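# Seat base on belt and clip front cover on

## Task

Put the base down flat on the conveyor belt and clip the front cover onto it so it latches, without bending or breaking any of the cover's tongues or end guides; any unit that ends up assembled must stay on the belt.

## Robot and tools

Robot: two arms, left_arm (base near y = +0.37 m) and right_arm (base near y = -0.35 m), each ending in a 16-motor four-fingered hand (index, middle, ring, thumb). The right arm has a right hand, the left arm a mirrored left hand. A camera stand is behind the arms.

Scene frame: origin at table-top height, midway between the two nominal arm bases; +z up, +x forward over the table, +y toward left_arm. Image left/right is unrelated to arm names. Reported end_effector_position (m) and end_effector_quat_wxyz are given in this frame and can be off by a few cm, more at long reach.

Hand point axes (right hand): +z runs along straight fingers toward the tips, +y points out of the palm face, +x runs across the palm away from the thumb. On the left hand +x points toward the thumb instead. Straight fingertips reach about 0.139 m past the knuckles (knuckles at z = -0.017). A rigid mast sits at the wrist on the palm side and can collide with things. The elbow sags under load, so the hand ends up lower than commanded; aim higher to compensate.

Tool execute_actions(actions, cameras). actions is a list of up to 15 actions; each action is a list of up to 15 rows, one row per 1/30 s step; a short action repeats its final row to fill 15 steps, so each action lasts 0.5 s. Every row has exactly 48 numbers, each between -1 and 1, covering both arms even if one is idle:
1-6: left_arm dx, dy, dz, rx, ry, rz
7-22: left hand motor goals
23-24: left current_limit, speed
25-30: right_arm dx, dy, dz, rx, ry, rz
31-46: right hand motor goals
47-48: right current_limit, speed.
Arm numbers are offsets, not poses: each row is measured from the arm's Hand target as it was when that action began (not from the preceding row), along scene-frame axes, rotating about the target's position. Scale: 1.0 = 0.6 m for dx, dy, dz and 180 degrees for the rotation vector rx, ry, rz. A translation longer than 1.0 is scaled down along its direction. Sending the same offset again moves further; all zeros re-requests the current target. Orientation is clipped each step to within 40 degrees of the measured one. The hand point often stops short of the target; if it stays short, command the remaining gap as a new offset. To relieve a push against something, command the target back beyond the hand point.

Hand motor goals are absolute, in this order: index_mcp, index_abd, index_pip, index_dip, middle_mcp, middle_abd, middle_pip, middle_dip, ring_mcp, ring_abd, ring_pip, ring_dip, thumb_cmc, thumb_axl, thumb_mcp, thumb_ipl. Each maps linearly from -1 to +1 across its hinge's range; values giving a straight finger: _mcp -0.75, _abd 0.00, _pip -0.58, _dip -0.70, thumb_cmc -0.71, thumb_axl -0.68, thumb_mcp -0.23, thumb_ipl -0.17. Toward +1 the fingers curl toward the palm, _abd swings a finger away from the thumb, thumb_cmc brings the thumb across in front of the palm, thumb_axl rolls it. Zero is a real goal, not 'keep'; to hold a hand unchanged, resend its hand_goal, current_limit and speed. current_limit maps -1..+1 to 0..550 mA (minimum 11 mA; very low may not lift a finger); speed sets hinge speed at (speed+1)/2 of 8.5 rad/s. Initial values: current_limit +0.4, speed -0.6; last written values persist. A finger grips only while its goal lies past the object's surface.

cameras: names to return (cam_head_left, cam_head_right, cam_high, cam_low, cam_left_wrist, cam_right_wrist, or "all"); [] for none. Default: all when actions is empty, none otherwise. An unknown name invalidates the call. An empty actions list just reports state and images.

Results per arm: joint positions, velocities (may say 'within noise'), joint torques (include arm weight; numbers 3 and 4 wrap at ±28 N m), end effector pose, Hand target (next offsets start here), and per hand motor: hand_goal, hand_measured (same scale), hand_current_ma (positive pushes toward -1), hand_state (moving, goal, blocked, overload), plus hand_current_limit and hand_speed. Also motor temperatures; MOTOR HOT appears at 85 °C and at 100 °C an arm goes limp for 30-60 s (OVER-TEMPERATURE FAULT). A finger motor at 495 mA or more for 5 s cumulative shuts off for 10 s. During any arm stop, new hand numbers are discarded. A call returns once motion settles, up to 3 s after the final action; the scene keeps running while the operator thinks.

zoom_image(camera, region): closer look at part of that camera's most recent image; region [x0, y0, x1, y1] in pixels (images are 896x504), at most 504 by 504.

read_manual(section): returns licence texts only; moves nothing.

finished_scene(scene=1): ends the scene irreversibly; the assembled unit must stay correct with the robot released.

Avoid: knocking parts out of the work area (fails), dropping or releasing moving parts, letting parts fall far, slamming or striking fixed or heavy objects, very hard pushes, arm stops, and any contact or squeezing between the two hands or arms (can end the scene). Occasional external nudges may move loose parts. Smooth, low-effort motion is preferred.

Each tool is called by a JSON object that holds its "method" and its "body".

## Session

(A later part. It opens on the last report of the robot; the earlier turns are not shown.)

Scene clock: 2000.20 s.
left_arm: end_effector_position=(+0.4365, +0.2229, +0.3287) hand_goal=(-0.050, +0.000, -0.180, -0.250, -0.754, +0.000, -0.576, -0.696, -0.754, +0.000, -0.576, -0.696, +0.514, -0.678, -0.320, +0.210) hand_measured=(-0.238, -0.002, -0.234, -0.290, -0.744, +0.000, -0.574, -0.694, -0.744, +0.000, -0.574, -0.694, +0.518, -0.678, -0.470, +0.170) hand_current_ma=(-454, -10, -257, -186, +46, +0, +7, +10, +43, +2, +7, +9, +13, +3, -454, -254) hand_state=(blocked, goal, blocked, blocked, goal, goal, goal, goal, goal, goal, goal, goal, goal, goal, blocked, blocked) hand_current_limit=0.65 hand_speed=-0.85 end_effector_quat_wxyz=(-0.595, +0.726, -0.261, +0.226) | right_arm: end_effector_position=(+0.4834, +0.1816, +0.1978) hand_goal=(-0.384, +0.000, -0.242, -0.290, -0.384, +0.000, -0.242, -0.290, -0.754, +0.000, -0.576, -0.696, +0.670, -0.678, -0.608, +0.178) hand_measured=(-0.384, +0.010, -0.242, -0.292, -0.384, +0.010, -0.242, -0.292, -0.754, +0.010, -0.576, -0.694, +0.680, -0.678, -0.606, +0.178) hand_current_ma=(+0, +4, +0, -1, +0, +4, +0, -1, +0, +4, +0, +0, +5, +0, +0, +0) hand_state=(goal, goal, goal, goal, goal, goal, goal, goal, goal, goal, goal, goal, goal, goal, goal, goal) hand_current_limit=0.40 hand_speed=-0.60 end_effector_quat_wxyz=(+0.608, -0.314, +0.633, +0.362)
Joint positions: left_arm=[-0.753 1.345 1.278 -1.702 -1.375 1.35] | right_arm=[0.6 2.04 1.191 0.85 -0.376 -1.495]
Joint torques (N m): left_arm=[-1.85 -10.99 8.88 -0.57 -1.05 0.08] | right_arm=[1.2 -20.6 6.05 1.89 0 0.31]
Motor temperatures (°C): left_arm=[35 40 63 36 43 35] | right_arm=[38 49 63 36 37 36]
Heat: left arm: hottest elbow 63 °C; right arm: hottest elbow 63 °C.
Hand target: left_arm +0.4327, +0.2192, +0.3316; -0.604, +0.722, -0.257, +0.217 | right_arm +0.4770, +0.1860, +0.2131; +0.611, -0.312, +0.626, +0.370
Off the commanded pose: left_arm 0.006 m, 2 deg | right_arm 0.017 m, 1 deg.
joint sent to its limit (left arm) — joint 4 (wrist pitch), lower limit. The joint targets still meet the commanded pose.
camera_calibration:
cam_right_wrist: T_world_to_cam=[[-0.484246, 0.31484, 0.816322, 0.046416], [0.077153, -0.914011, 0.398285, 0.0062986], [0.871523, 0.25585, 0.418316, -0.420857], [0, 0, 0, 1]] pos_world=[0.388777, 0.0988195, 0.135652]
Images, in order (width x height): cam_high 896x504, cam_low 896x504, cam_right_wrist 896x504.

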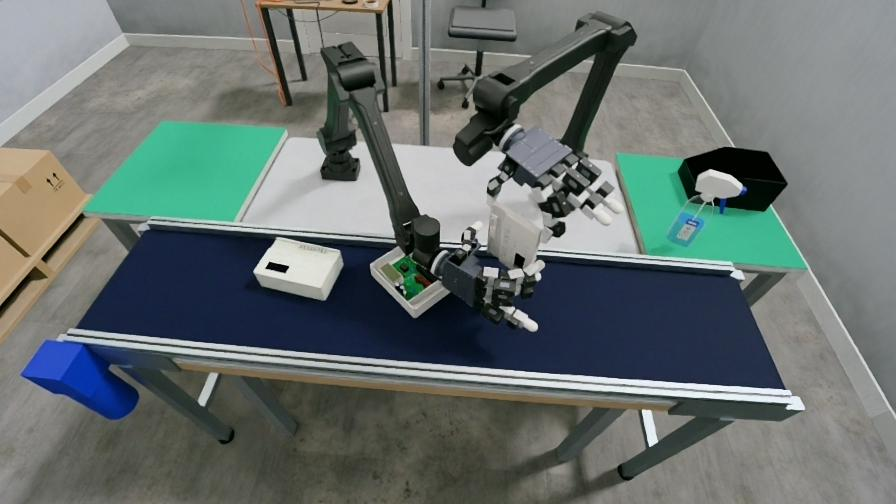

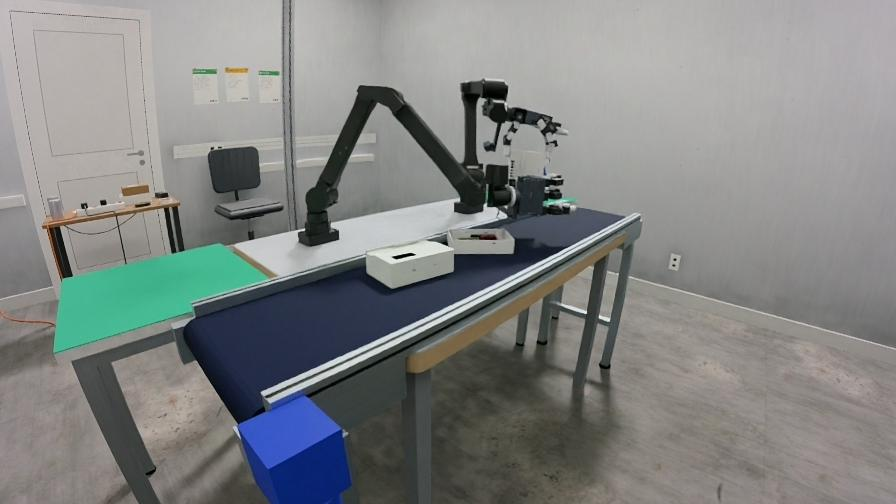

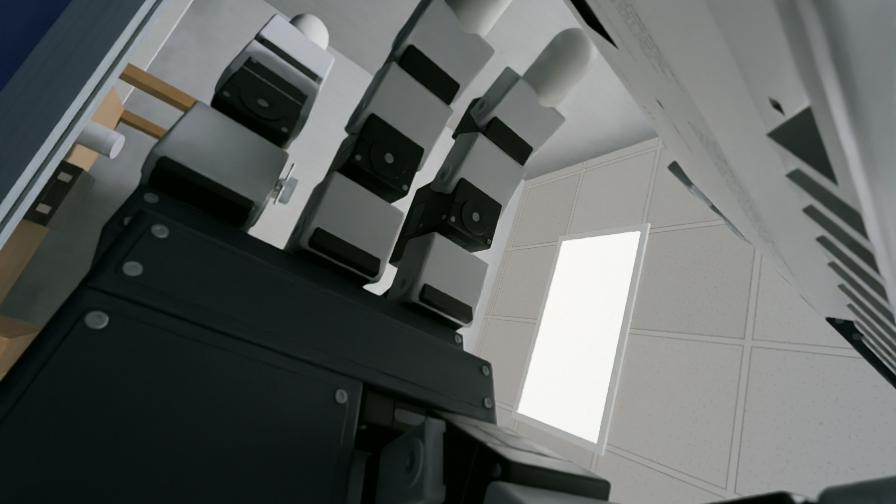

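{"method": "execute_actions", "body": {"actions": [[[0,0,0,0,0,0,-0.05,0,-0.18,-0.25,-0.754,0,-0.576,-0.696,-0.754,0,-0.576,-0.696,0.514,-0.678,-0.32,0.21,0.65,-0.85,-0.0102,0.0092,-0.0083,0,0,0,-0.384,0,-0.241,-0.29,-0.384,0,-0.241,-0.29,-0.754,0,-0.576,-0.696,0.671,-0.678,-0.607,0.178,0.4,-0.6]]], "cameras": ["cam_high","cam_low","cam_right_wrist"]}}

{"method": "zoom_image", "body": {"camera": "cam_high", "region": [470, 190, 560, 290]}}

{"method": "zoom_image", "body": {"camera": "cam_low", "region": [480, 120, 600, 240]}}

Scene clock: 2057.20 s.
left_arm: end_effector_position=(+0.4365, +0.2229, +0.3287) hand_goal=(-0.050, +0.000, -0.180, -0.250, -0.754, +0.000, -0.576, -0.696, -0.754, +0.000, -0.576, -0.696, +0.514, -0.678, -0.320, +0.210) hand_measured=(-0.238, -0.002, -0.234, -0.290, -0.744, +0.000, -0.574, -0.694, -0.744, +0.000, -0.574, -0.694, +0.518, -0.678, -0.470, +0.170) hand_current_ma=(-454, -10, -257, -186, +46, +0, +7, +10, +43, +2, +7, +9, +13, +3, -454, -254) hand_state=(blocked, goal, blocked, blocked, goal, goal, goal, goal, goal, goal, goal, goal, goal, goal, blocked, blocked) hand_current_limit=0.65 hand_speed=-0.85 end_effector_quat_wxyz=(-0.595, +0.726, -0.261, +0.226) | right_arm: end_effector_position=(+0.4770, +0.1883, +0.1961) hand_goal=(-0.384, +0.000, -0.242, -0.290, -0.384, +0.000, -0.242, -0.290, -0.754, +0.000, -0.576, -0.696, +0.670, -0.678, -0.608, +0.178) hand_measured=(-0.384, +0.010, -0.242, -0.292, -0.384, +0.010, -0.242, -0.292, -0.754, +0.010, -0.576, -0.694, +0.680, -0.678, -0.606, +0.178) hand_current_ma=(+0, +4, +0, -1, +0, +4, +0, -1, +0, +4, +0, +0, +5, +0, +0, +0) hand_state=(goal, goal, goal, goal, goal, goal, goal, goal, goal, goal, goal, goal, goal, goal, goal, goal) hand_current_limit=0.40 hand_speed=-0.60 end_effector_quat_wxyz=(+0.607, -0.315, +0.634, +0.362)
Joint positions: left_arm=[-0.753 1.345 1.278 -1.702 -1.375 1.35] | right_arm=[0.615 2.04 1.187 0.85 -0.362 -1.495]
Joint torques (N m): left_arm=[-1.96 -10.93 8.88 -0.58 -1.05 0.08] | right_arm=[0.62 -20.01 5.83 2.17 0 0.25]
Motor temperatures (°C): left_arm=[35 40 63 36 43 35] | right_arm=[38 50 62 36 37 36]
Heat: left arm: hottest elbow 63 °C; right arm: hottest elbow 62 °C.
Hand target: left_arm +0.4327, +0.2192, +0.3316; -0.604, +0.722, -0.257, +0.217 | right_arm +0.4710, +0.1914, +0.2082; +0.611, -0.312, +0.626, +0.370
Off the commanded pose: left_arm 0.006 m, 2 deg | right_arm 0.014 m, 1 deg.
joint sent to its limit (left arm) — joint 4 (wrist pitch), lower limit. The joint targets still meet the commanded pose.
camera_calibration:
cam_right_wrist: T_world_to_cam=[[-0.48208, 0.316116, 0.817111, 0.0412037], [0.0794874, -0.913012, 0.400114, 0.0120015], [0.872514, 0.257837, 0.415017, -0.416452], [0, 0, 0, 1]] pos_world=[0.38227, 0.105309, 0.134365]
Images, in order (width x height): cam_high 896x504, cam_low 896x504, cam_right_wrist 896x504.

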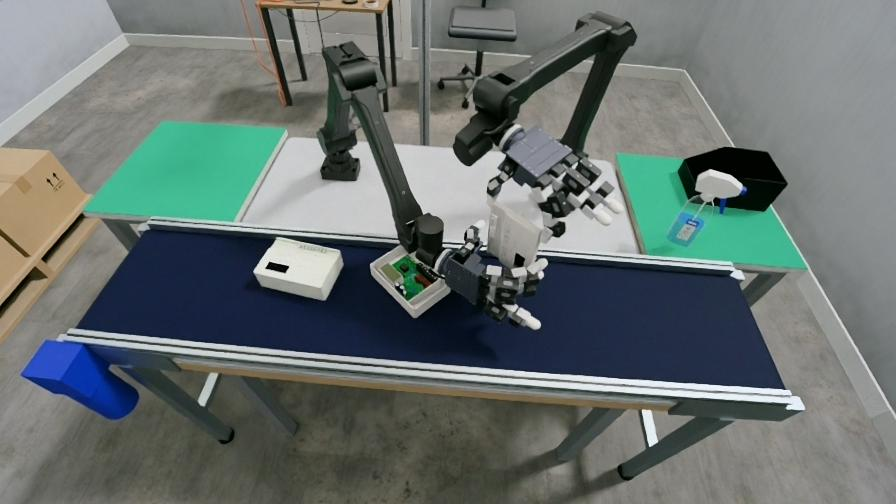

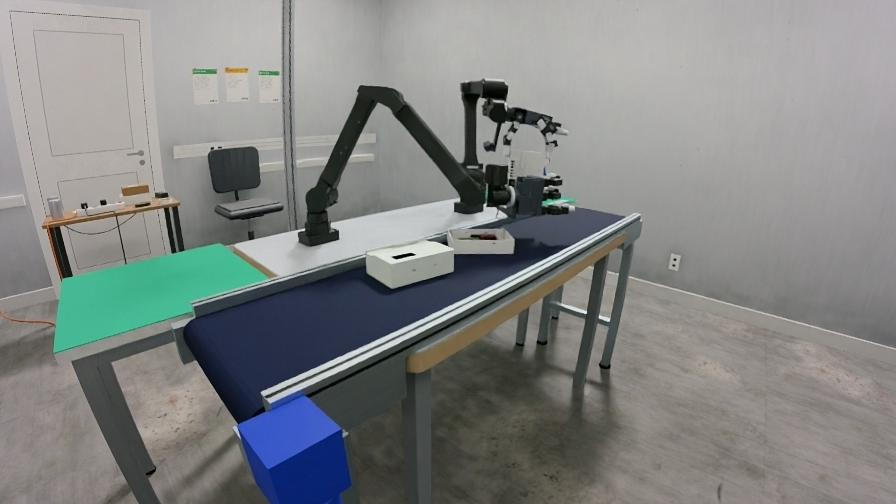

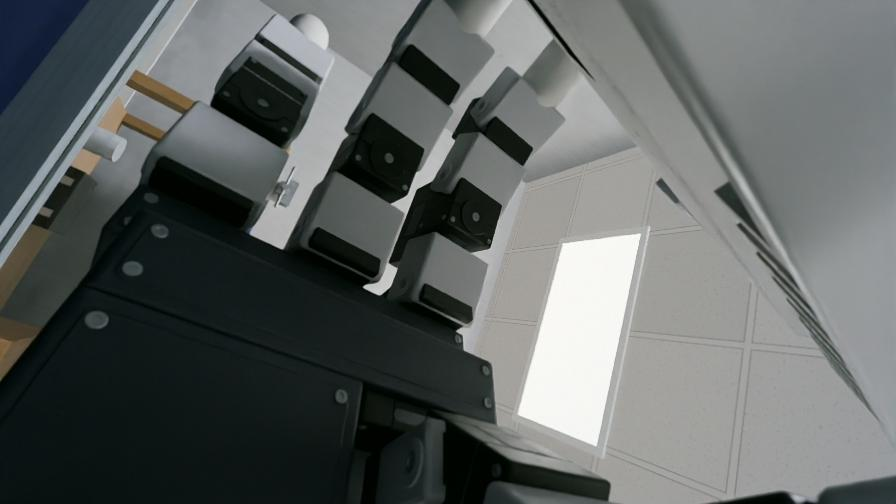

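Scaled by 5.040 from the camera's 896x504 image, which has a finer 1280x720 frame.

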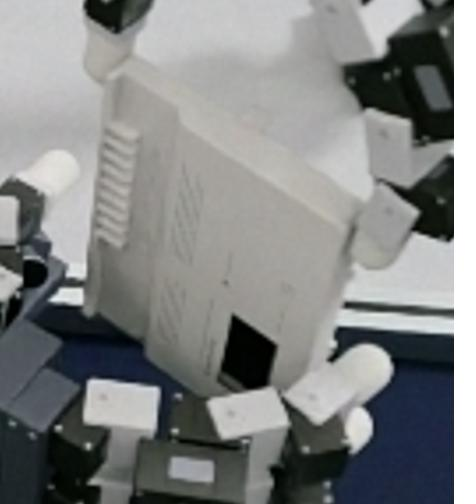

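Scaled by 4.200 from the camera's 896x504 image, which has a finer 1280x720 frame.

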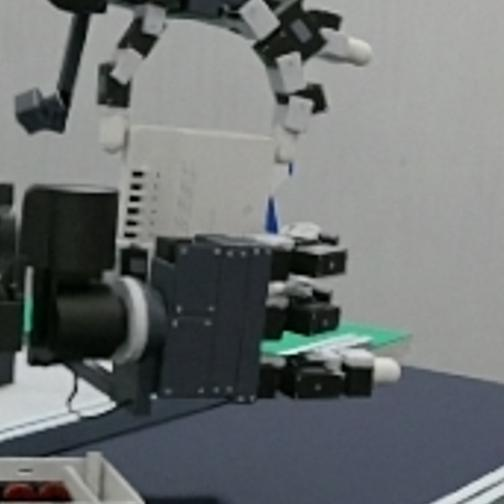

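{"method": "execute_actions", "body": {"actions": [[[0,0,0,0,0,0,-0.05,0,-0.18,-0.25,-0.754,0,-0.576,-0.696,-0.754,0,-0.576,-0.696,0.514,-0.678,-0.32,0.21,0.65,-0.85,0,0,0,0,0,0,-0.25,0,-0.226,-0.28,-0.25,0,-0.226,-0.28,-0.754,0,-0.576,-0.696,0.671,-0.678,-0.465,0.178,0.5,-0.85]]], "cameras": ["cam_high","cam_low","cam_right_wrist"]}}

{"method": "zoom_image", "body": {"camera": "cam_high", "region": [470, 190, 560, 290]}}

{"method": "zoom_image", "body": {"camera": "cam_low", "region": [480, 120, 600, 240]}}

Scene clock: 2091.43 s.
left_arm: end_effector_position=(+0.4360, +0.2220, +0.3285) hand_goal=(-0.050, +0.000, -0.180, -0.250, -0.754, +0.000, -0.576, -0.696, -0.754, +0.000, -0.576, -0.696, +0.514, -0.678, -0.320, +0.210) hand_measured=(-0.238, -0.002, -0.234, -0.290, -0.744, +0.000, -0.574, -0.694, -0.744, +0.000, -0.574, -0.694, +0.516, -0.678, -0.470, +0.170) hand_current_ma=(-454, -8, -257, -186, +46, +0, +7, +10, +43, +2, +7, +9, +13, +3, -454, -254) hand_state=(blocked, goal, blocked, blocked, goal, goal, goal, goal, goal, goal, goal, goal, goal, goal, blocked, blocked) hand_current_limit=0.65 hand_speed=-0.85 end_effector_quat_wxyz=(-0.594, +0.726, -0.262, +0.226) | right_arm: end_effector_position=(+0.4773, +0.1883, +0.1961) hand_goal=(-0.250, +0.000, -0.226, -0.280, -0.250, +0.000, -0.226, -0.280, -0.754, +0.000, -0.576, -0.696, +0.670, -0.678, -0.466, +0.178) hand_measured=(-0.266, +0.010, -0.230, -0.284, -0.258, +0.010, -0.230, -0.282, -0.754, +0.010, -0.576, -0.694, +0.680, -0.678, -0.470, +0.178) hand_current_ma=(-13, +4, -1, -1, -5, +4, -1, -1, +0, +4, +0, +0, +5, +0, -3, +0) hand_state=(goal, goal, goal, goal, goal, goal, goal, goal, goal, goal, goal, goal, goal, goal, goal, goal) hand_current_limit=0.50 hand_speed=-0.85 end_effector_quat_wxyz=(+0.607, -0.314, +0.634, +0.361)
Joint positions: left_arm=[-0.756 1.345 1.278 -1.702 -1.374 1.351] | right_arm=[0.615 2.04 1.187 0.85 -0.36 -1.495]
Joint torques (N m): left_arm=[-1.49 -10.93 8.83 -0.57 -1.09 0.08] | right_arm=[1.26 -19.84 5.75 2.36 -0.1 0.31]
Motor temperatures (°C): left_arm=[35 40 63 36 43 35] | right_arm=[38 50 61 36 36 36]
Heat: left arm: hottest elbow 63 °C; right arm: hottest elbow 61 °C.
Hand target: left_arm +0.4327, +0.2193, +0.3316; -0.604, +0.722, -0.257, +0.217 | right_arm +0.4710, +0.1914, +0.2082; +0.611, -0.312, +0.626, +0.370
Off the commanded pose: left_arm 0.005 m, 2 deg | right_arm 0.014 m, 1 deg.
joint sent to its limit (left arm) — joint 4 (wrist pitch), lower limit. The joint targets still meet the commanded pose.
camera_calibration:
cam_right_wrist: T_world_to_cam=[[-0.481575, 0.316838, 0.817129, 0.0409943], [0.0780397, -0.913158, 0.400065, 0.0126576], [0.872924, 0.25643, 0.415028, -0.416662], [0, 0, 0, 1]] pos_world=[0.382468, 0.105414, 0.134365]
Images, in order (width x height): cam_high 896x504, cam_low 896x504, cam_right_wrist 896x504.

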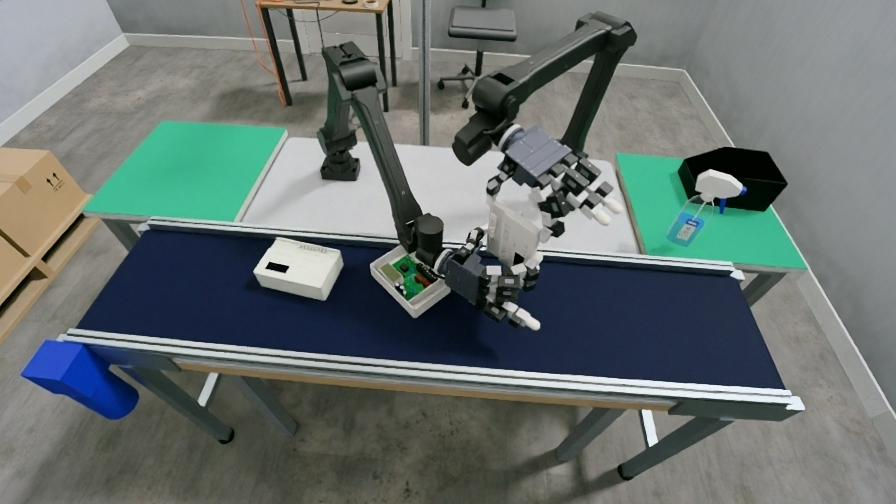

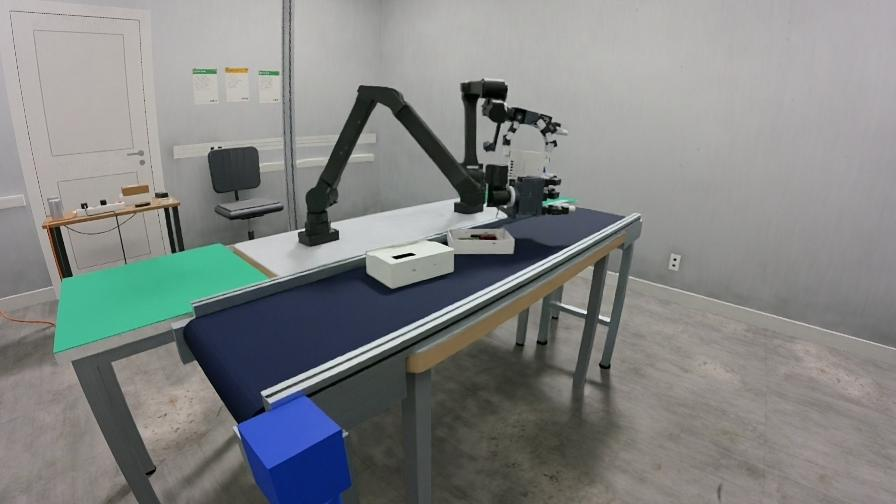

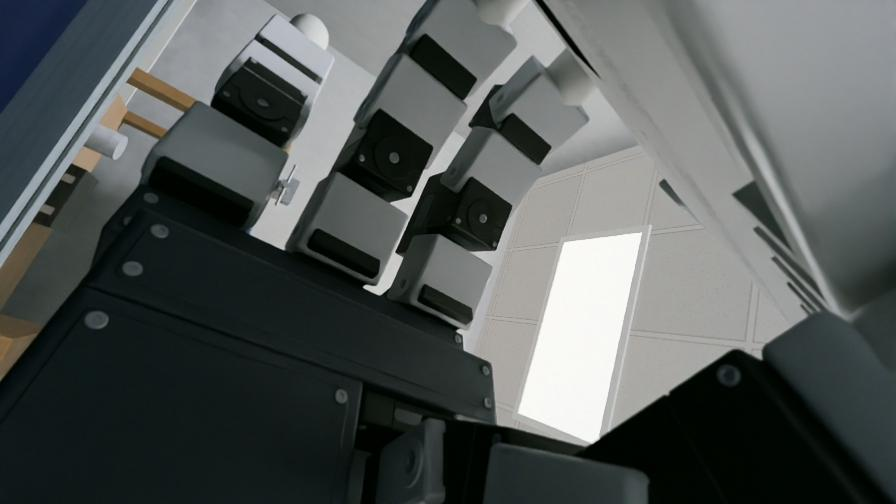

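Scaled by 5.040 from the camera's 896x504 image, which has a finer 1280x720 frame.

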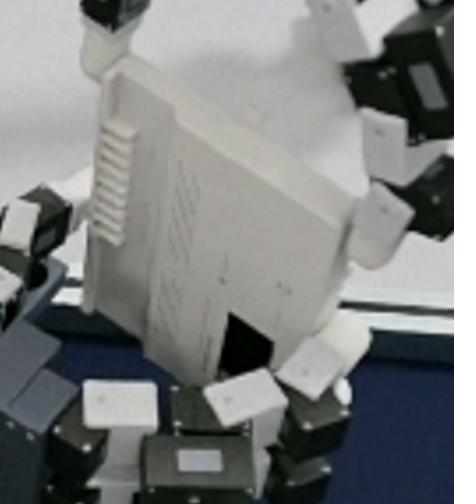

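Scaled by 4.200 from the camera's 896x504 image, which has a finer 1280x720 frame.

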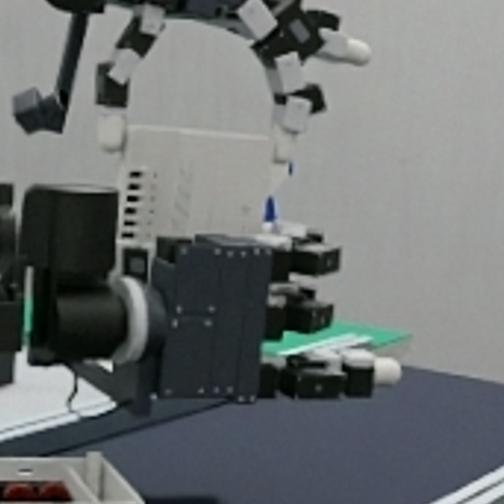

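{"method": "execute_actions", "body": {"actions": [[[0,0,0,0,0,0,-0.05,0,-0.18,-0.25,-0.754,0,-0.576,-0.696,-0.754,0,-0.576,-0.696,0.514,-0.678,-0.32,0.21,0.65,-0.85,0,0,0,0,0,0,-0.18,0,-0.21,-0.275,-0.18,0,-0.21,-0.275,-0.754,0,-0.576,-0.696,0.671,-0.678,-0.40,0.185,0.5,-0.85]]], "cameras": ["cam_high","cam_right_wrist"]}}

{"method": "zoom_image", "body": {"camera": "cam_high", "region": [470, 190, 560, 290]}}

Scene clock: 2096.73 s.
left_arm: end_effector_position=(+0.4357, +0.2214, +0.3284) hand_goal=(-0.050, +0.000, -0.180, -0.250, -0.754, +0.000, -0.576, -0.696, -0.754, +0.000, -0.576, -0.696, +0.514, -0.678, -0.320, +0.210) hand_measured=(-0.238, +0.000, -0.234, -0.290, -0.744, +0.000, -0.574, -0.694, -0.744, +0.000, -0.574, -0.694, +0.516, -0.678, -0.470, +0.170) hand_current_ma=(-454, +0, -257, -186, +46, +0, +7, +10, +43, +2, +7, +9, +10, +3, -454, -254) hand_state=(blocked, goal, blocked, blocked, goal, goal, goal, goal, goal, goal, goal, goal, goal, goal, blocked, blocked) hand_current_limit=0.65 hand_speed=-0.85 end_effector_quat_wxyz=(-0.594, +0.726, -0.263, +0.227) | right_arm: end_effector_position=(+0.4777, +0.1883, +0.1961) hand_goal=(-0.180, +0.000, -0.210, -0.276, -0.180, +0.000, -0.210, -0.276, -0.754, +0.000, -0.576, -0.696, +0.670, -0.678, -0.400, +0.184) hand_measured=(-0.254, +0.010, -0.228, -0.284, -0.244, +0.010, -0.230, -0.284, -0.754, +0.010, -0.576, -0.694, +0.680, -0.678, -0.470, +0.170) hand_current_ma=(-159, +4, -14, -5, -126, +4, -16, -4, +0, +4, +0, +0, +5, +0, -198, -16) hand_state=(blocked, goal, goal, goal, blocked, goal, goal, goal, goal, goal, goal, goal, goal, goal, blocked, goal) hand_current_limit=0.50 hand_speed=-0.85 end_effector_quat_wxyz=(+0.607, -0.314, +0.634, +0.361)
Joint positions: left_arm=[-0.757 1.345 1.278 -1.702 -1.373 1.351] | right_arm=[0.615 2.04 1.187 0.85 -0.358 -1.495]
Joint torques (N m): left_arm=[-1.38 -11.05 8.9 -0.58 -1.1 0.07] | right_arm=[0.97 -19.9 5.6 2.33 -0.14 0.29]
Motor temperatures (°C): left_arm=[35 40 63 36 43 35] | right_arm=[38 50 61 36 36 36]
Heat: left arm: hottest elbow 63 °C; right arm: hottest elbow 61 °C.
Hand target: left_arm +0.4327, +0.2193, +0.3316; -0.604, +0.722, -0.258, +0.217 | right_arm +0.4710, +0.1914, +0.2082; +0.611, -0.312, +0.626, +0.370
Off the commanded pose: left_arm 0.005 m, 2 deg | right_arm 0.014 m, 1 deg.
joint sent to its limit (left arm) — joint 4 (wrist pitch), lower limit. The joint targets still meet the commanded pose.
camera_calibration:
cam_right_wrist: T_world_to_cam=[[-0.480983, 0.317748, 0.817124, 0.0407343], [0.0763378, -0.913295, 0.400081, 0.0134025], [0.8734, 0.25481, 0.415023, -0.416872], [0, 0, 0, 1]] pos_world=[0.382666, 0.10552, 0.134365]
Images, in order (width x height): cam_high 896x504, cam_right_wrist 896x504.

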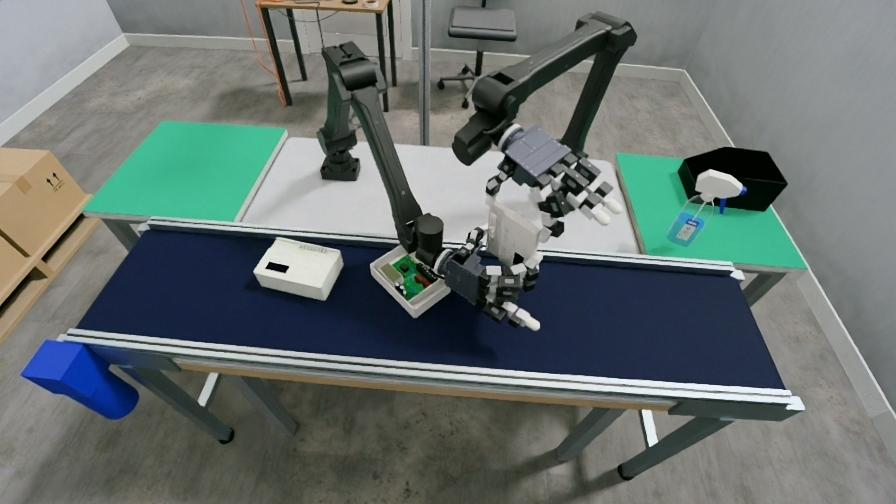

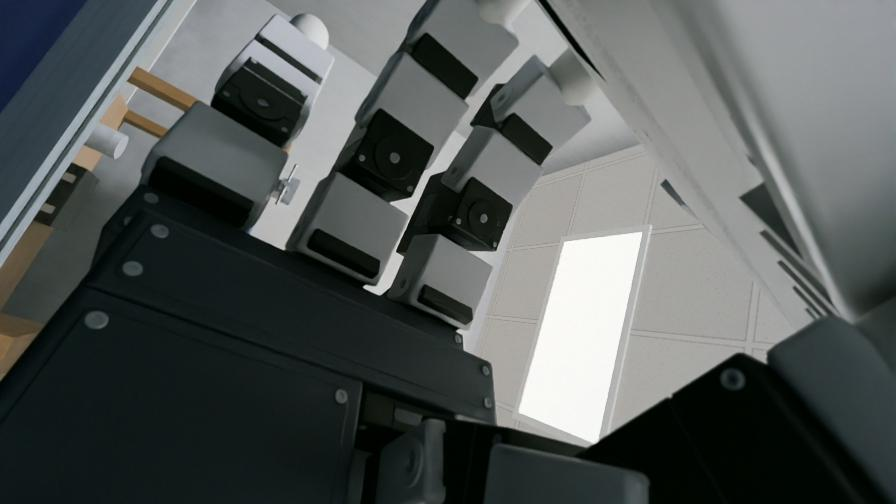

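Scaled by 5.040 from the camera's 896x504 image, which has a finer 1280x720 frame.

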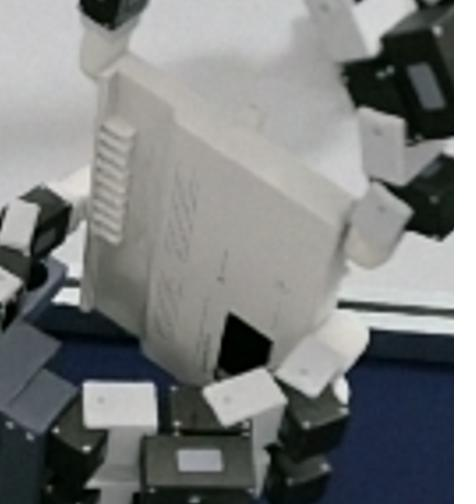

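Good three-point contact. Squeeze more.

{"method": "execute_actions", "body": {"actions": [[[0,0,0,0,0,0,-0.05,0,-0.18,-0.25,-0.754,0,-0.576,-0.696,-0.754,0,-0.576,-0.696,0.514,-0.678,-0.32,0.21,0.65,-0.85,0,0,0,0,0,0,-0.08,0,-0.19,-0.262,-0.08,0,-0.19,-0.262,-0.754,0,-0.576,-0.696,0.671,-0.678,-0.32,0.205,0.62,-0.85]]]}}

Scene clock: 2099.97 s.
left_arm: end_effector_position=(+0.4355, +0.2209, +0.3284) hand_goal=(-0.050, +0.000, -0.180, -0.250, -0.754, +0.000, -0.576, -0.696, -0.754, +0.000, -0.576, -0.696, +0.514, -0.678, -0.320, +0.210) hand_measured=(-0.238, +0.002, -0.234, -0.290, -0.744, +0.000, -0.574, -0.694, -0.744, +0.000, -0.574, -0.694, +0.514, -0.678, -0.470, +0.170) hand_current_ma=(-454, +4, -257, -186, +46, +0, +7, +10, +43, +2, +7, +9, -3, +3, -454, -254) hand_state=(blocked, goal, blocked, blocked, goal, goal, goal, goal, goal, goal, goal, goal, goal, goal, blocked, blocked) hand_current_limit=0.65 hand_speed=-0.85 end_effector_quat_wxyz=(-0.593, +0.726, -0.263, +0.227) | right_arm: end_effector_position=(+0.4779, +0.1882, +0.1961) hand_goal=(-0.080, +0.000, -0.190, -0.262, -0.080, +0.000, -0.190, -0.262, -0.754, +0.000, -0.576, -0.696, +0.670, -0.678, -0.320, +0.204) hand_measured=(-0.244, +0.010, -0.228, -0.284, -0.228, +0.010, -0.234, -0.284, -0.754, +0.010, -0.576, -0.694, +0.678, -0.678, -0.468, +0.170) hand_current_ma=(-445, +4, -49, -22, -445, +4, -65, -21, +0, +4, +0, +0, +4, +0, -446, -68) hand_state=(blocked, goal, blocked, blocked, blocked, goal, blocked, blocked, goal, goal, goal, goal, goal, goal, blocked, blocked) hand_current_limit=0.62 hand_speed=-0.85 end_effector_quat_wxyz=(+0.607, -0.313, +0.635, +0.361)
Joint positions: left_arm=[-0.758 1.345 1.278 -1.702 -1.373 1.351] | right_arm=[0.615 2.04 1.187 0.85 -0.357 -1.495]
Joint torques (N m): left_arm=[-1.49 -11.11 8.96 -0.57 -1.1 0.06] | right_arm=[0.85 -19.84 5.72 2.4 -0.23 0.35]
Motor temperatures (°C): left_arm=[35 40 63 36 43 35] | right_arm=[38 50 61 36 36 36]
Heat: left arm: hottest elbow 63 °C; right arm: hottest elbow 61 °C.
Hand target: left_arm +0.4327, +0.2193, +0.3316; -0.604, +0.722, -0.258, +0.217 | right_arm +0.4711, +0.1914, +0.2082; +0.611, -0.312, +0.626, +0.370
Off the commanded pose: left_arm 0.005 m, 2 deg | right_arm 0.014 m, 2 deg.
joint sent to its limit (left arm) — joint 4 (wrist pitch), lower limit. The joint targets still meet the commanded pose.

{"method": "execute_actions", "body": {"actions": [[[0,0,0,0,0,0,-0.3,0,-0.241,-0.29,-0.754,0,-0.576,-0.696,-0.754,0,-0.576,-0.696,0.514,-0.678,-0.54,0.178,0.5,-0.92,0,0,0,0,0,0,-0.08,0,-0.19,-0.262,-0.08,0,-0.19,-0.262,-0.754,0,-0.576,-0.696,0.671,-0.678,-0.32,0.205,0.62,-0.85]],[[0,0,0,0,0,0,-0.384,0,-0.241,-0.29,-0.754,0,-0.576,-0.696,-0.754,0,-0.576,-0.696,0.514,-0.678,-0.607,0.178,0.5,-0.85,0,0,0,0,0,0,-0.08,0,-0.19,-0.262,-0.08,0,-0.19,-0.262,-0.754,0,-0.576,-0.696,0.671,-0.678,-0.32,0.205,0.62,-0.85]]], "cameras": ["cam_high","cam_low","cam_left_wrist"]}}

{"method": "zoom_image", "body": {"camera": "cam_high", "region": [470, 190, 560, 290]}}

{"method": "zoom_image", "body": {"camera": "cam_low", "region": [480, 120, 600, 240]}}

Scene clock: 2108.23 s.
left_arm: end_effector_position=(+0.4357, +0.2210, +0.3286) hand_goal=(-0.384, +0.000, -0.242, -0.290, -0.754, +0.000, -0.576, -0.696, -0.754, +0.000, -0.576, -0.696, +0.514, -0.678, -0.608, +0.178) hand_measured=(-0.368, +0.002, -0.244, -0.292, -0.744, +0.000, -0.574, -0.694, -0.744, +0.000, -0.574, -0.694, +0.512, -0.678, -0.602, +0.176) hand_current_ma=(+79, +4, -6, -11, +46, +0, +7, +10, +43, +2, +7, +9, -5, +3, +38, -12) hand_state=(goal, goal, goal, goal, goal, goal, goal, goal, goal, goal, goal, goal, goal, goal, goal, goal) hand_current_limit=0.50 hand_speed=-0.85 end_effector_quat_wxyz=(-0.594, +0.726, -0.263, +0.227) | right_arm: end_effector_position=(+0.4776, +0.1883, +0.1961) hand_goal=(-0.080, +0.000, -0.190, -0.262, -0.080, +0.000, -0.190, -0.262, -0.754, +0.000, -0.576, -0.696, +0.670, -0.678, -0.320, +0.204) hand_measured=(-0.236, +0.010, -0.228, -0.284, -0.222, +0.010, -0.236, -0.284, -0.754, +0.010, -0.576, -0.694, +0.686, -0.678, -0.468, +0.164) hand_current_ma=(-445, +5, -49, -22, -445, +5, -68, -22, +0, +4, +0, +0, +12, +0, -445, -89) hand_state=(blocked, goal, blocked, blocked, blocked, goal, blocked, blocked, goal, goal, goal, goal, goal, goal, blocked, blocked) hand_current_limit=0.62 hand_speed=-0.85 end_effector_quat_wxyz=(+0.607, -0.314, +0.634, +0.361)
Joint positions: left_arm=[-0.758 1.345 1.278 -1.702 -1.375 1.351] | right_arm=[0.615 2.04 1.187 0.85 -0.359 -1.495]
Joint torques (N m): left_arm=[-1.38 -10.93 8.85 -0.51 -1.06 0.06] | right_arm=[0.79 -19.31 5.89 2.28 -0.15 0.3]
Motor temperatures (°C): left_arm=[35 40 63 36 43 35] | right_arm=[38 50 61 36 36 36]
Heat: left arm: hottest elbow 63 °C; right arm: hottest elbow 61 °C.
Hand target: left_arm +0.4327, +0.2193, +0.3316; -0.604, +0.722, -0.258, +0.217 | right_arm +0.4710, +0.1914, +0.2082; +0.611, -0.312, +0.626, +0.370
Off the commanded pose: left_arm 0.005 m, 2 deg | right_arm 0.014 m, 1 deg.
joint sent to its limit (left arm) — joint 4 (wrist pitch), lower limit. The joint targets still meet the commanded pose.
camera_calibration:
cam_left_wrist: T_world_to_cam=[[-0.480804, 0.610842, 0.629047, -0.159419], [-0.0900814, -0.748027, 0.657526, -0.0632754], [0.872188, 0.259476, 0.41468, -0.446485], [0, 0, 0, 1]] pos_world=[0.30707, 0.1659, 0.327036]
Images, in order (width x height): cam_high 896x504, cam_low 896x504, cam_left_wrist 896x504.

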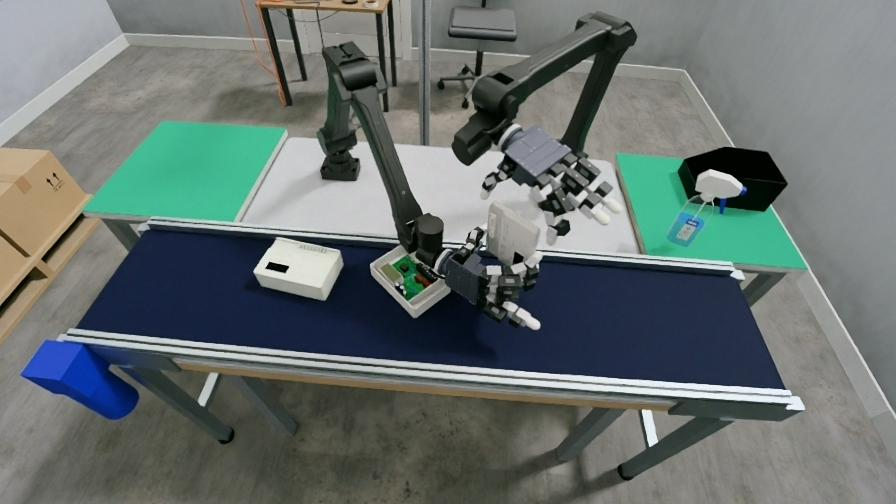

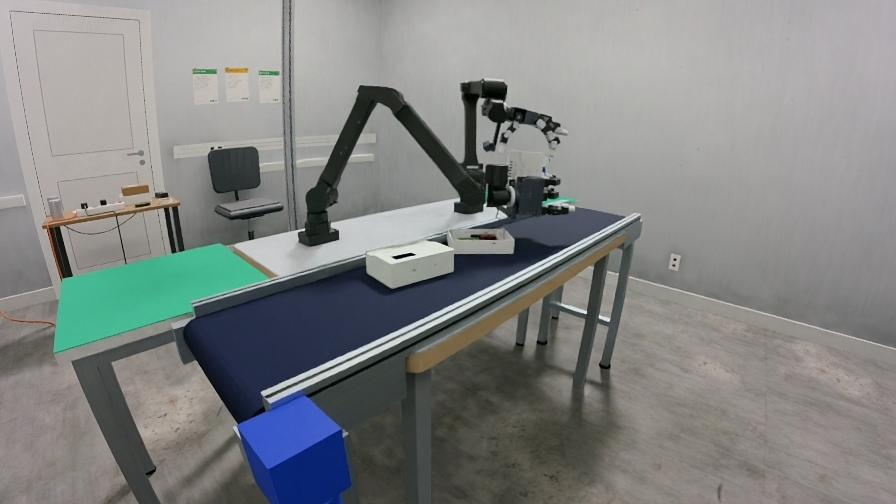

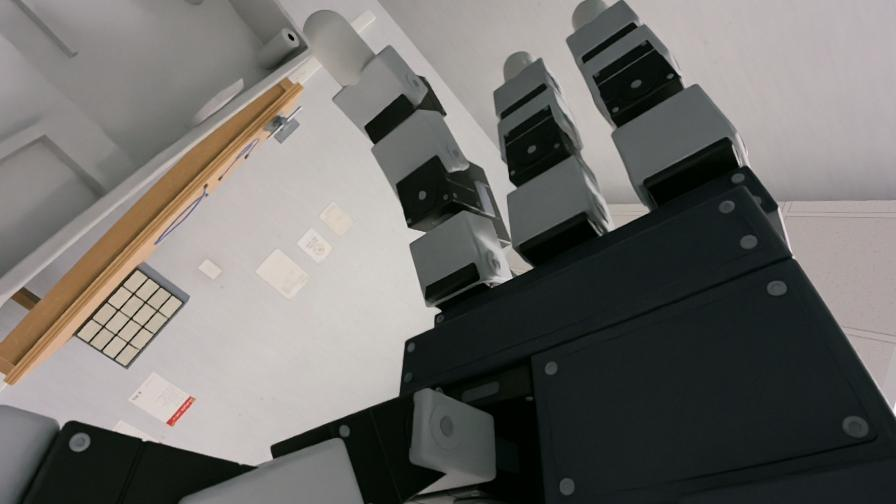

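Scaled by 5.040 from the camera's 896x504 image, which has a finer 1280x720 frame.

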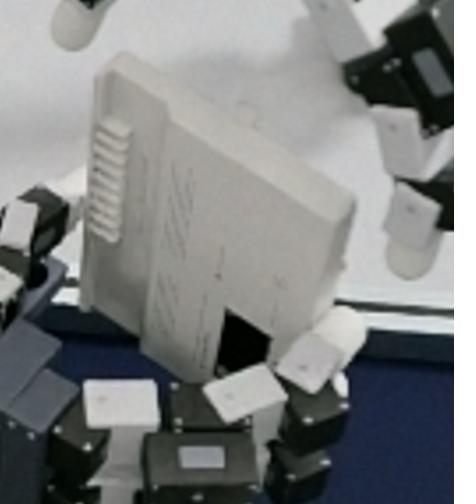

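Scaled by 4.200 from the camera's 896x504 image, which has a finer 1280x720 frame.

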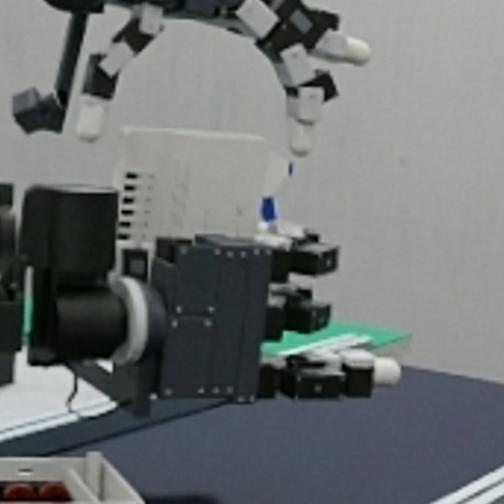

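{"method": "execute_actions", "body": {"actions": [[[0,0,0.05,0,0,0,-0.384,0,-0.241,-0.29,-0.754,0,-0.576,-0.696,-0.754,0,-0.576,-0.696,0.514,-0.678,-0.607,0.178,0.5,-0.85,0,0,0,0,0,0,-0.08,0,-0.19,-0.262,-0.08,0,-0.19,-0.262,-0.754,0,-0.576,-0.696,0.671,-0.678,-0.32,0.205,0.62,-0.85]],[[0,0,0.07,0,0,0,-0.384,0,-0.241,-0.29,-0.754,0,-0.576,-0.696,-0.754,0,-0.576,-0.696,0.514,-0.678,-0.607,0.178,0.5,-0.85,0,0,0,0,0,0,-0.08,0,-0.19,-0.262,-0.08,0,-0.19,-0.262,-0.754,0,-0.576,-0.696,0.671,-0.678,-0.32,0.205,0.62,-0.85]]], "cameras": ["cam_high","cam_low"]}}

Scene clock: 2125.87 s.
left_arm: end_effector_position=(+0.4307, +0.2246, +0.3926) hand_goal=(-0.384, +0.000, -0.242, -0.290, -0.754, +0.000, -0.576, -0.696, -0.754, +0.000, -0.576, -0.696, +0.514, -0.678, -0.608, +0.178) hand_measured=(-0.370, +0.002, -0.242, -0.292, -0.744, +0.000, -0.574, -0.694, -0.744, +0.000, -0.574, -0.694, +0.514, -0.678, -0.602, +0.176) hand_current_ma=(+71, +4, -4, -11, +50, +0, +7, +10, +47, +2, +7, +9, -2, +3, +35, -11) hand_state=(goal, goal, goal, goal, goal, goal, goal, goal, goal, goal, goal, goal, goal, goal, goal, goal) hand_current_limit=0.50 hand_speed=-0.85 end_effector_quat_wxyz=(-0.591, +0.720, -0.278, +0.235) | right_arm: end_effector_position=(+0.4776, +0.1883, +0.1961) hand_goal=(-0.080, +0.000, -0.190, -0.262, -0.080, +0.000, -0.190, -0.262, -0.754, +0.000, -0.576, -0.696, +0.670, -0.678, -0.320, +0.204) hand_measured=(-0.236, +0.010, -0.228, -0.284, -0.222, +0.010, -0.236, -0.284, -0.754, +0.010, -0.576, -0.694, +0.686, -0.678, -0.468, +0.164) hand_current_ma=(-446, +5, -49, -22, -446, +5, -68, -22, +0, +4, +0, +0, +12, +0, -445, -89) hand_state=(blocked, goal, blocked, blocked, blocked, goal, blocked, blocked, goal, goal, goal, goal, goal, goal, blocked, blocked) hand_current_limit=0.62 hand_speed=-0.85 end_effector_quat_wxyz=(+0.607, -0.314, +0.634, +0.361)
Joint positions: left_arm=[-0.758 1.287 1.396 -1.703 -1.378 1.538] | right_arm=[0.615 2.04 1.187 0.85 -0.359 -1.495]
Joint torques (N m): left_arm=[-1.14 -9.52 11.55 -0.25 -1 0.11] | right_arm=[1.03 -20.01 5.83 2.25 -0.18 0.31]
Motor temperatures (°C): left_arm=[35 40 63 36 43 35] | right_arm=[38 50 61 36 36 36]
Heat: left arm: hottest elbow 63 °C; right arm: hottest elbow 61 °C.
Hand target: left_arm +0.4327, +0.2193, +0.4036; -0.604, +0.722, -0.257, +0.217 | right_arm +0.4710, +0.1914, +0.2082; +0.611, -0.312, +0.626, +0.370
Off the commanded pose: left_arm 0.012 m, 4 deg | right_arm 0.014 m, 1 deg.
joint sent to its limit (left arm) — joint 4 (wrist pitch), lower limit. The joint targets are off in orientation, not in position.
Images, in order (width x height): cam_high 896x504, cam_low 896x504.

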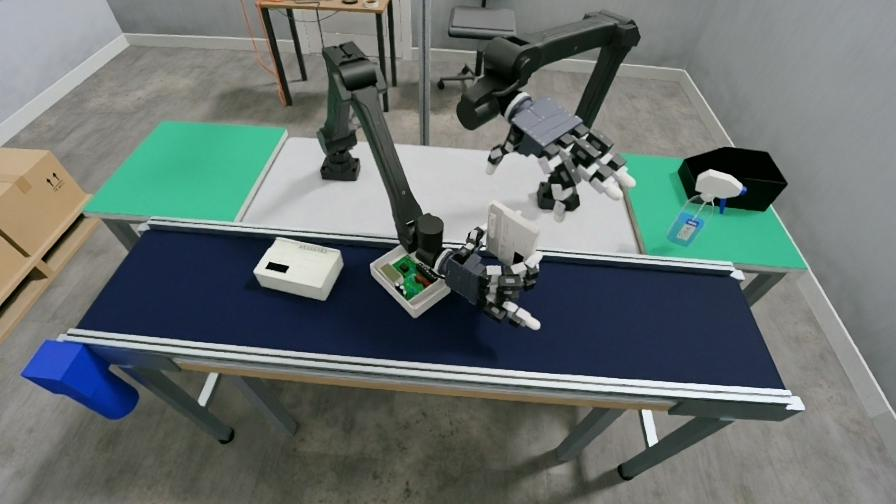

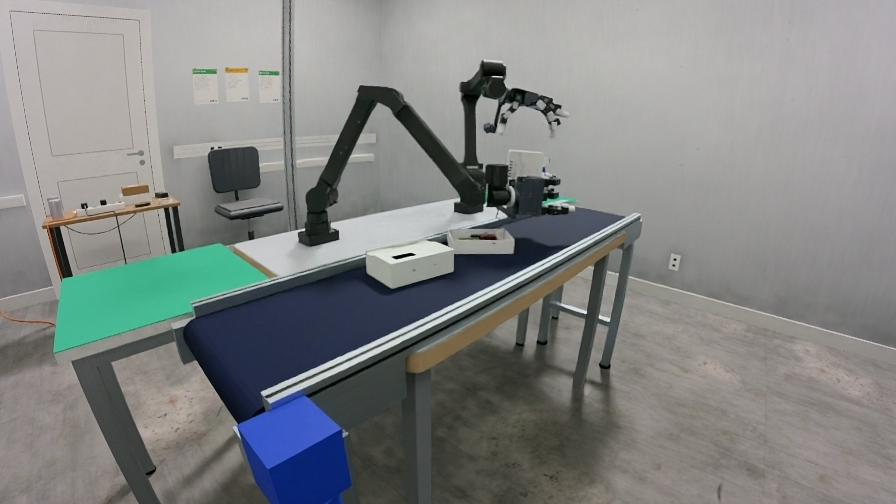

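{"method": "execute_actions", "body": {"actions": [[[-0.05,0.1,0,0,0,0.07,-0.384,0,-0.241,-0.29,-0.754,0,-0.576,-0.696,-0.754,0,-0.576,-0.696,0.514,-0.678,-0.607,0.178,0.5,-0.85,0,0,0.03,0,0,0,-0.08,0,-0.19,-0.262,-0.08,0,-0.19,-0.262,-0.754,0,-0.576,-0.696,0.671,-0.678,-0.32,0.205,0.62,-0.85]],[[-0.05,0.1,0,0,0,0.07,-0.384,0,-0.241,-0.29,-0.754,0,-0.576,-0.696,-0.754,0,-0.576,-0.696,0.514,-0.678,-0.607,0.178,0.5,-0.85,-0.0039,-0.0377,0.004,-0.0437,-0.0043,-0.0309,-0.08,0,-0.19,-0.262,-0.08,0,-0.19,-0.262,-0.754,0,-0.576,-0.696,0.671,-0.678,-0.32,0.205,0.62,-0.85]],[[-0.05,0.1,0,0,0,0.07,-0.384,0,-0.241,-0.29,-0.754,0,-0.576,-0.696,-0.754,0,-0.576,-0.696,0.514,-0.678,-0.607,0.178,0.5,-0.85,-0.0039,-0.0377,0.004,-0.0437,-0.0043,-0.0309,-0.08,0,-0.19,-0.262,-0.08,0,-0.19,-0.262,-0.754,0,-0.576,-0.696,0.671,-0.678,-0.32,0.205,0.62,-0.85]]], "cameras": ["cam_high","cam_low"]}}

{"method": "zoom_image", "body": {"camera": "cam_high", "region": [430, 170, 570, 310]}}

Scene clock: 2153.07 s.
left_arm: end_effector_position=(+0.3424, +0.4022, +0.4045) hand_goal=(-0.384, +0.000, -0.242, -0.290, -0.754, +0.000, -0.576, -0.696, -0.754, +0.000, -0.576, -0.696, +0.514, -0.678, -0.608, +0.178) hand_measured=(-0.374, -0.002, -0.242, -0.292, -0.744, -0.002, -0.574, -0.694, -0.744, +0.000, -0.574, -0.694, +0.514, -0.678, -0.604, +0.176) hand_current_ma=(+49, -4, -2, -11, +47, -4, +7, +10, +44, -4, +7, +9, +1, +4, +20, -9) hand_state=(goal, goal, goal, goal, goal, goal, goal, goal, goal, goal, goal, goal, goal, goal, goal, goal) hand_current_limit=0.50 hand_speed=-0.85 end_effector_quat_wxyz=(-0.570, +0.795, -0.128, +0.162) | right_arm: end_effector_position=(+0.4625, +0.1460, +0.2139) hand_goal=(-0.080, +0.000, -0.190, -0.262, -0.080, +0.000, -0.190, -0.262, -0.754, +0.000, -0.576, -0.696, +0.670, -0.678, -0.320, +0.204) hand_measured=(-0.226, +0.006, -0.232, -0.286, -0.216, +0.006, -0.242, -0.286, -0.752, +0.006, -0.576, -0.694, +0.688, -0.678, -0.470, +0.160) hand_current_ma=(-445, +3, -59, -25, -419, +3, -80, -25, +0, +2, +0, +0, +16, +0, -446, -103) hand_state=(blocked, goal, blocked, blocked, blocked, goal, blocked, blocked, goal, goal, goal, goal, goal, goal, blocked, blocked) hand_current_limit=0.62 hand_speed=-0.85 end_effector_quat_wxyz=(+0.593, -0.338, +0.698, +0.216)
Joint positions: left_arm=[-0.396 0.917 1.2 -1.704 -1.265 1.61] | right_arm=[0.615 1.766 1.035 0.524 -0.159 -1.705]
Joint torques (N m): left_arm=[-1.08 -3.02 9.37 0.1 -0.86 0.12] | right_arm=[-0.44 -17.61 7.64 1.73 -0.15 0.15]
Motor temperatures (°C): left_arm=[35 41 65 36 43 35] | right_arm=[38 50 61 36 36 36]
Heat: left arm: hottest elbow 65 °C; right arm: hottest elbow 61 °C.
Hand target: left_arm +0.3427, +0.3992, +0.4036; -0.642, +0.767, -0.010, +0.010 | right_arm +0.4662, +0.1462, +0.2309; +0.604, -0.336, +0.690, +0.216
Off the commanded pose: left_arm 0.003 m, 24 deg | right_arm 0.018 m, 2 deg.
joint sent to its limit (left arm) — joint 4 (wrist pitch), lower limit. The joint targets are off in orientation, not in position.
Images, in order (width x height): cam_high 896x504, cam_low 896x504.

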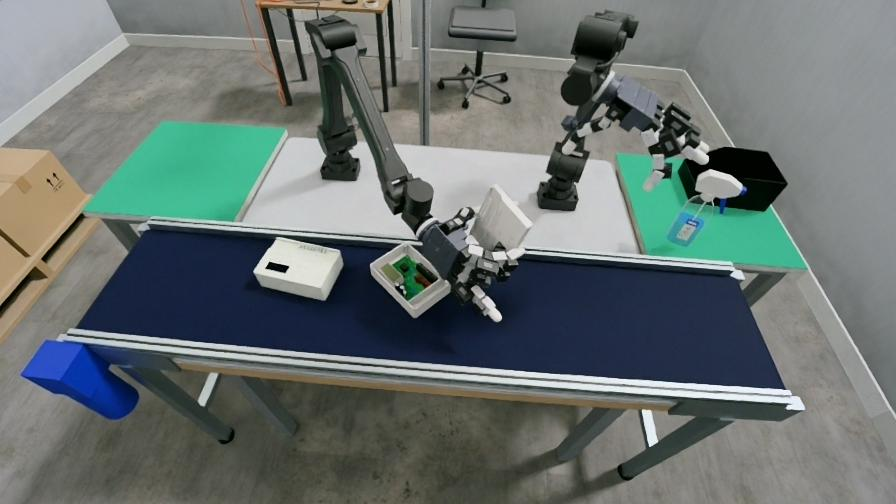

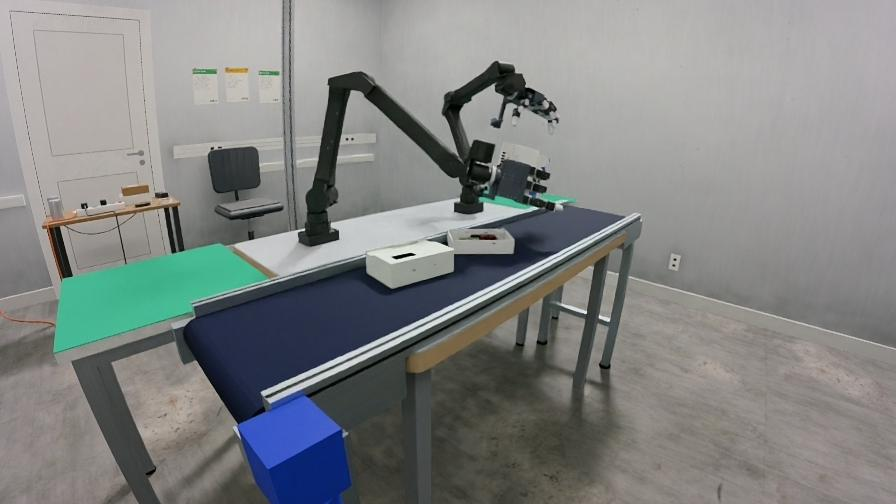

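Scaled by 3.600 from the camera's 896x504 image, which has a finer 1280x720 frame.

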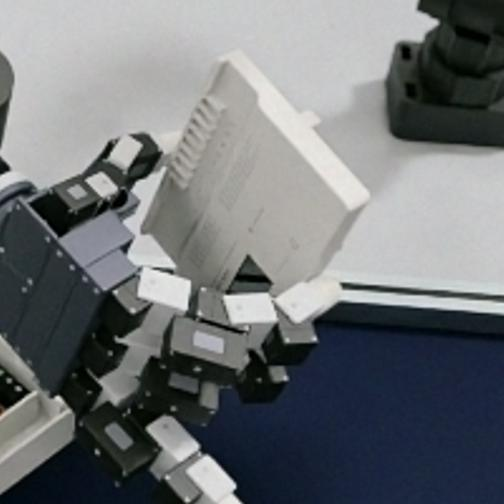

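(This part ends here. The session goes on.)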